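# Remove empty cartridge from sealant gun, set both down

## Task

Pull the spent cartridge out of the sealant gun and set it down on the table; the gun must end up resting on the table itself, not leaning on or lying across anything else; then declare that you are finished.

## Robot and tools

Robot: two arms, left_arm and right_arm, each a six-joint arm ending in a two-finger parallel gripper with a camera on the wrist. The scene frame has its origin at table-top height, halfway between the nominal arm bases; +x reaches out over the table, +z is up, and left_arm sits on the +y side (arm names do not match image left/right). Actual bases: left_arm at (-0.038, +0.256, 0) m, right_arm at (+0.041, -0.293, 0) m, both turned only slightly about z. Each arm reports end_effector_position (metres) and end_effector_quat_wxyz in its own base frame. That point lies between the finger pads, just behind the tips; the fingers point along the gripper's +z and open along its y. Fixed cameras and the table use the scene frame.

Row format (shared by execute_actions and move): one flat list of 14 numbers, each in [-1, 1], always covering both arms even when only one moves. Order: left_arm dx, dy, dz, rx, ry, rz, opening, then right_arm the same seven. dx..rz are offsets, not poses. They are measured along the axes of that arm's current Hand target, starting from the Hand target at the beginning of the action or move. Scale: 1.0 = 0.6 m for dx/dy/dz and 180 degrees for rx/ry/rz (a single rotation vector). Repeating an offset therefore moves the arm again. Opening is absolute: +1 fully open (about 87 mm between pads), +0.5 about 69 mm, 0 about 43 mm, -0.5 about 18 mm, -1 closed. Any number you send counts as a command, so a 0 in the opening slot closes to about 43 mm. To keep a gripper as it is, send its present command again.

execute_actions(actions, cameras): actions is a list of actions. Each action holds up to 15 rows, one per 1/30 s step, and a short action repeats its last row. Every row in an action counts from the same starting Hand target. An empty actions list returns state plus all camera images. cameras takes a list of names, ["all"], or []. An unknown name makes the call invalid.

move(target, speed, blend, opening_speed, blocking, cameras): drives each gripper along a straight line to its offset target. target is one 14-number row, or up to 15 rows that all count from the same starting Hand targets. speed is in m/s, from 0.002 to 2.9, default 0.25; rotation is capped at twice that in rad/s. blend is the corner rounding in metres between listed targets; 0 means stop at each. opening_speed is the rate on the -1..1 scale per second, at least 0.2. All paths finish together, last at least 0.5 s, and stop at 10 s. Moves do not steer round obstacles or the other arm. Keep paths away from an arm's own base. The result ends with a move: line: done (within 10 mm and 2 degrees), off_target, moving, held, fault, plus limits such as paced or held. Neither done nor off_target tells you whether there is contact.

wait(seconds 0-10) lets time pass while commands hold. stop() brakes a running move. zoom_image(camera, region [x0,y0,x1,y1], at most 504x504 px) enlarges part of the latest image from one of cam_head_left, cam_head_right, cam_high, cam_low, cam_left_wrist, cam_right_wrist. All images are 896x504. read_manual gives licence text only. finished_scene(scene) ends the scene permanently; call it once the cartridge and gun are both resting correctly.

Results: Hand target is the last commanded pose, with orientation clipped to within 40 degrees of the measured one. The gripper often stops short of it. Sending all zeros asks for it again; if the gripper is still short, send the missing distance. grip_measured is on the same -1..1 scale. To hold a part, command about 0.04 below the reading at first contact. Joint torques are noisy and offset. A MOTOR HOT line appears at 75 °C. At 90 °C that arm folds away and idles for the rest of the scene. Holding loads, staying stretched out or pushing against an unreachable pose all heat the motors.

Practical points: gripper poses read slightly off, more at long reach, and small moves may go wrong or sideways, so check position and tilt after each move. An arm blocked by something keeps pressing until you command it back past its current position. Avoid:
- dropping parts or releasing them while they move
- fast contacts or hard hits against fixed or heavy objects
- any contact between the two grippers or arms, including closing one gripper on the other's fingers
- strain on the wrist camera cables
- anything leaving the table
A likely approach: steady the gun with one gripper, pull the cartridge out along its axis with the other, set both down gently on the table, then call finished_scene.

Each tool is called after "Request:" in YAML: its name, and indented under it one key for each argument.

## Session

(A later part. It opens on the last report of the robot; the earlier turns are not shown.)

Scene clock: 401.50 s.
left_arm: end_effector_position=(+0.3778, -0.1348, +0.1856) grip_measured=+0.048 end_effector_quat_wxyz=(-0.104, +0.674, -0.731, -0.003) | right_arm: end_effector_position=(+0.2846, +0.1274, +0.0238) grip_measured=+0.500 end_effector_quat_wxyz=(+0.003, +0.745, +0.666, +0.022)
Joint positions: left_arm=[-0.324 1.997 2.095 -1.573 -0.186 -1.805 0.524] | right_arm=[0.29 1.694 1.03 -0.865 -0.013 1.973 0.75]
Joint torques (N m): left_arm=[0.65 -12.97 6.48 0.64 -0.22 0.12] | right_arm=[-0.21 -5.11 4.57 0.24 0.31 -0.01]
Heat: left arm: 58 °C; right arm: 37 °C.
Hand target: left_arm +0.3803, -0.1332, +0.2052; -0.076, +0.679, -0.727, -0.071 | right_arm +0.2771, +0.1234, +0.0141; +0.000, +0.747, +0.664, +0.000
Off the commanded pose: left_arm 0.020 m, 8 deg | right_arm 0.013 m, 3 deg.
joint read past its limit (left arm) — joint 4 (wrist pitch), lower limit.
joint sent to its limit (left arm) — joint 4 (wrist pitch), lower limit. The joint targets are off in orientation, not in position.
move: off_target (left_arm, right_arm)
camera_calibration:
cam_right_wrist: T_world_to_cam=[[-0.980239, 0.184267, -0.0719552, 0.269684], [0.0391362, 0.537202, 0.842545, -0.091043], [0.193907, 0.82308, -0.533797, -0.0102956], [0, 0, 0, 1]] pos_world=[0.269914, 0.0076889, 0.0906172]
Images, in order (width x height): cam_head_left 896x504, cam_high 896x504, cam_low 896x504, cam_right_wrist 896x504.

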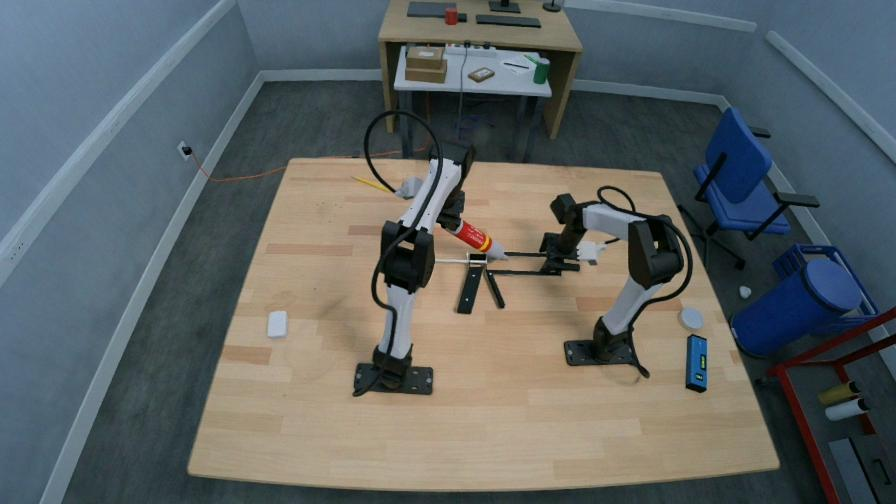

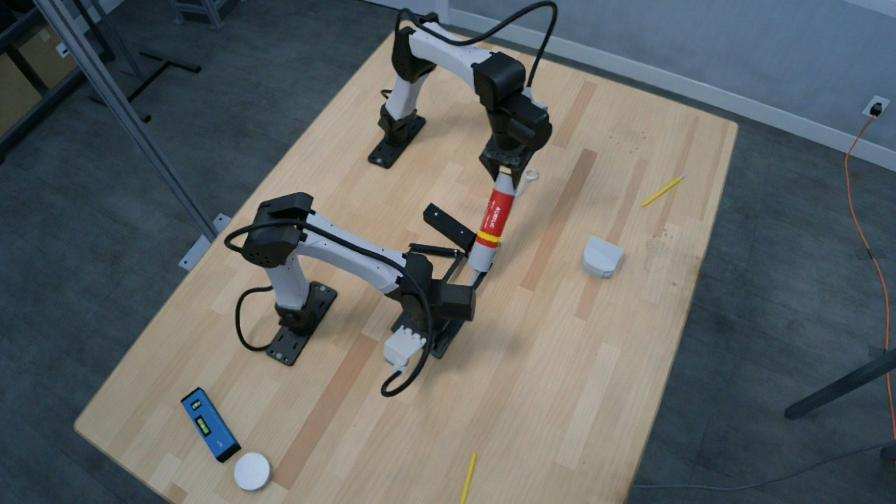

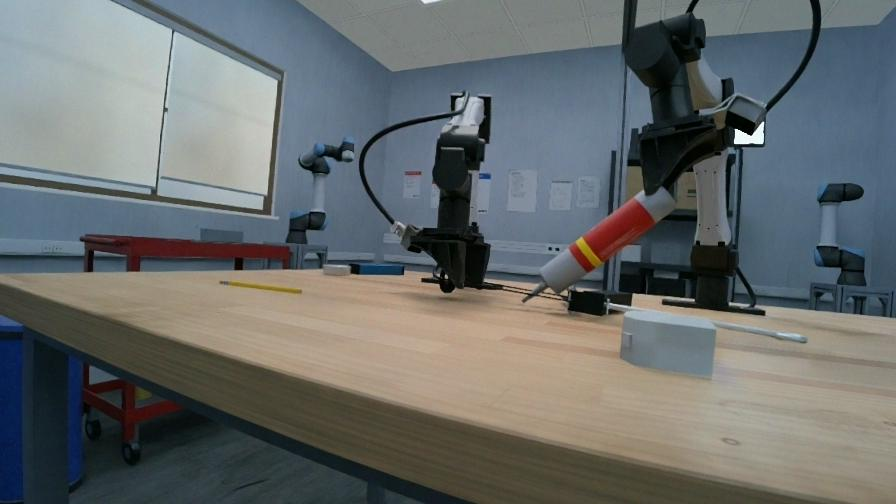

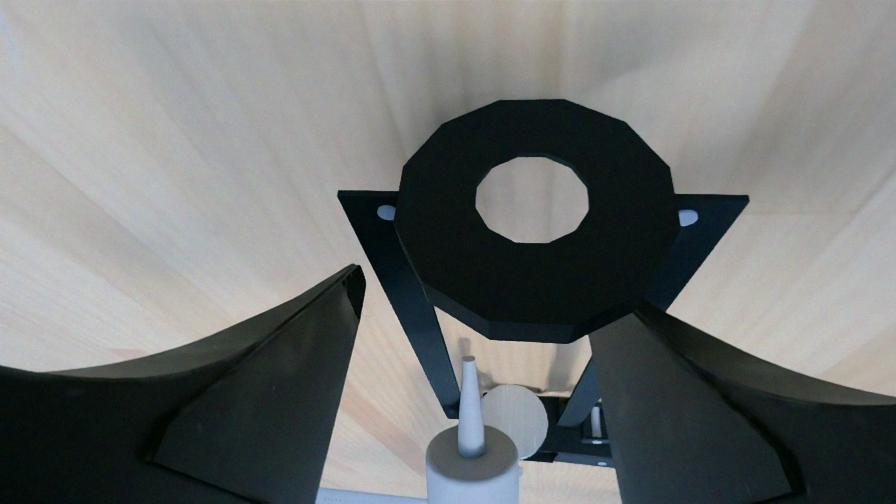

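Request:
move:
  target:
    - [-0.102,0.006,-0.081,0,0,0,-0.3,0,0,0,0,0,0,0.5]
    - [-0.425,0.214,0.0,0,0.178,0,-0.3,0,0,0,0,0,0,0.98]
    - [-0.425,0.214,0.039,0,0.178,0,-0.3,0,0,-0.2,0,0,0,0.98]
  speed: 0.18
  cameras: ["cam_low","cam_head_left","cam_high","cam_left_wrist"]

Scene clock: 432.47 s.
left_arm: end_effector_position=(+0.2698, +0.1279, +0.2400) grip_measured=-0.300 end_effector_quat_wxyz=(-0.061, +0.700, -0.691, +0.169) | right_arm: end_effector_position=(+0.2742, +0.1239, +0.1220) grip_measured=+0.971 end_effector_quat_wxyz=(-0.012, +0.746, +0.666, -0.013)
Joint positions: left_arm=[0.739 1.666 1.811 -1.57 0.332 -0.869 0.35] | right_arm=[0.29 1.64 1.378 -1.343 -0.011 1.973 0.985]
Joint torques (N m): left_arm=[-0.02 -5.59 4.45 0.8 0.02 0.19] | right_arm=[-0.21 -9.16 7.97 0.07 0.29 0]
Heat: left arm: 57 °C; right arm: 37 °C.
Hand target: left_arm +0.2695, +0.1293, +0.2353; +0.127, +0.672, -0.719, +0.119 | right_arm +0.2772, +0.1235, +0.1341; +0.000, +0.747, +0.664, +0.000
Off the commanded pose: left_arm 0.005 m, 23 deg | right_arm 0.012 m, 2 deg.
joint read past its limit (left arm) — joint 4 (wrist pitch), lower limit.
joint sent to its limit (left arm) — joint 4 (wrist pitch), lower limit. The joint targets are off in orientation, not in position.
move: off_target (left_arm, right_arm); target 2's new opening was sent with right_arm's hand 0.013 m and 3 deg from that target
camera_calibration:
cam_left_wrist: T_world_to_cam=[[0.941324, 0.080337, 0.327804, -0.348268], [-0.20408, -0.638095, 0.742419, -0.00490517], [0.268814, -0.765755, -0.584259, 0.310452], [0, 0, 0, 1]] pos_world=[0.243378, 0.262579, 0.29919]
Images, in order (width x height): cam_head_left 896x504, cam_high 896x504, cam_low 896x504, cam_left_wrist 896x504.

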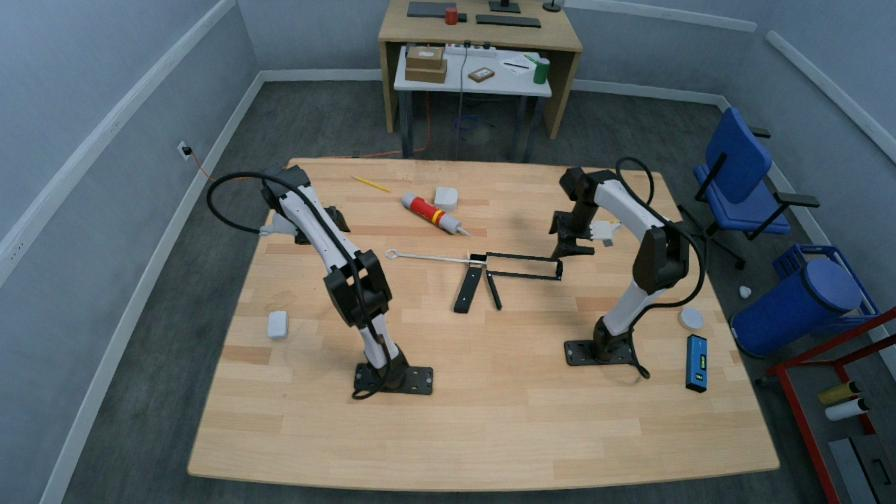

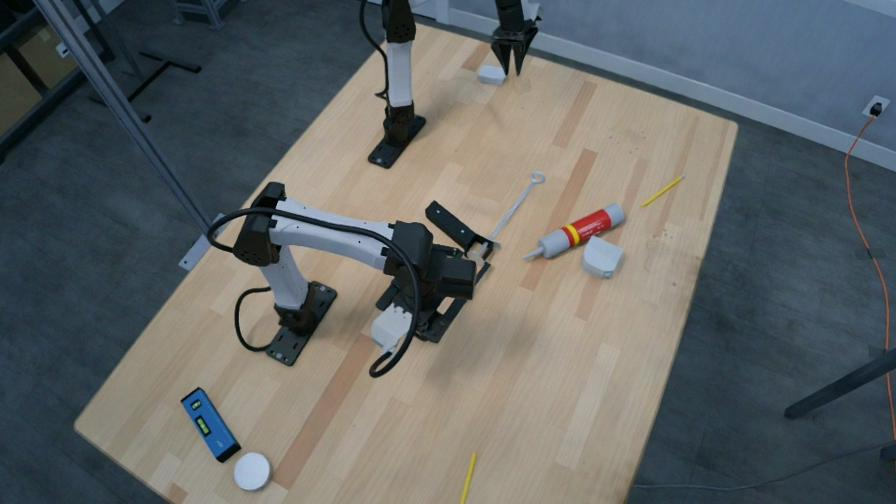

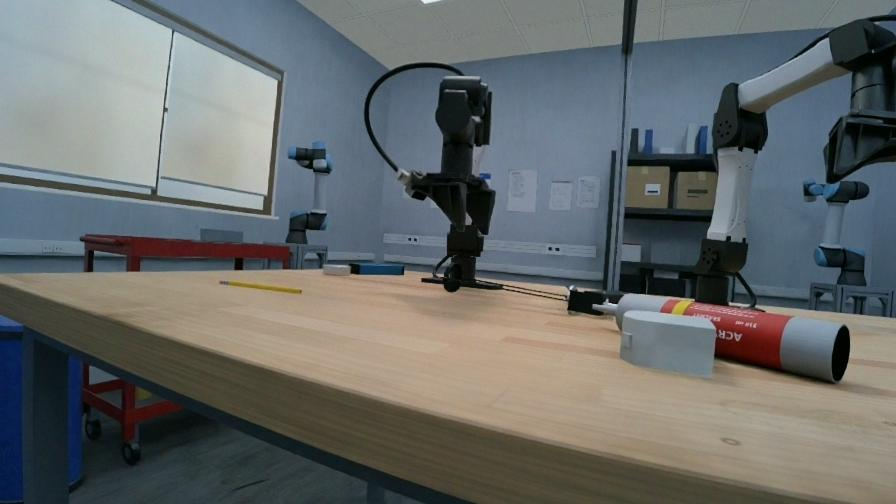

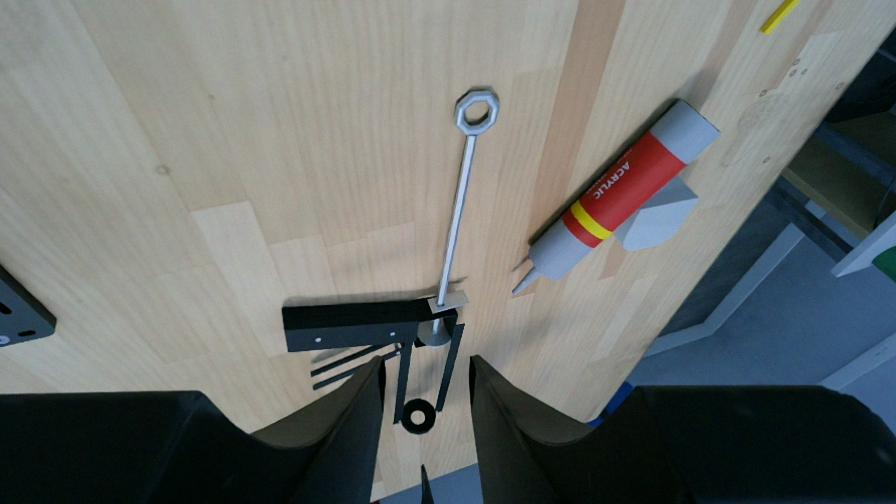

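Request:
finished_scene:
  scene: 1

The scene is finished: the task was done.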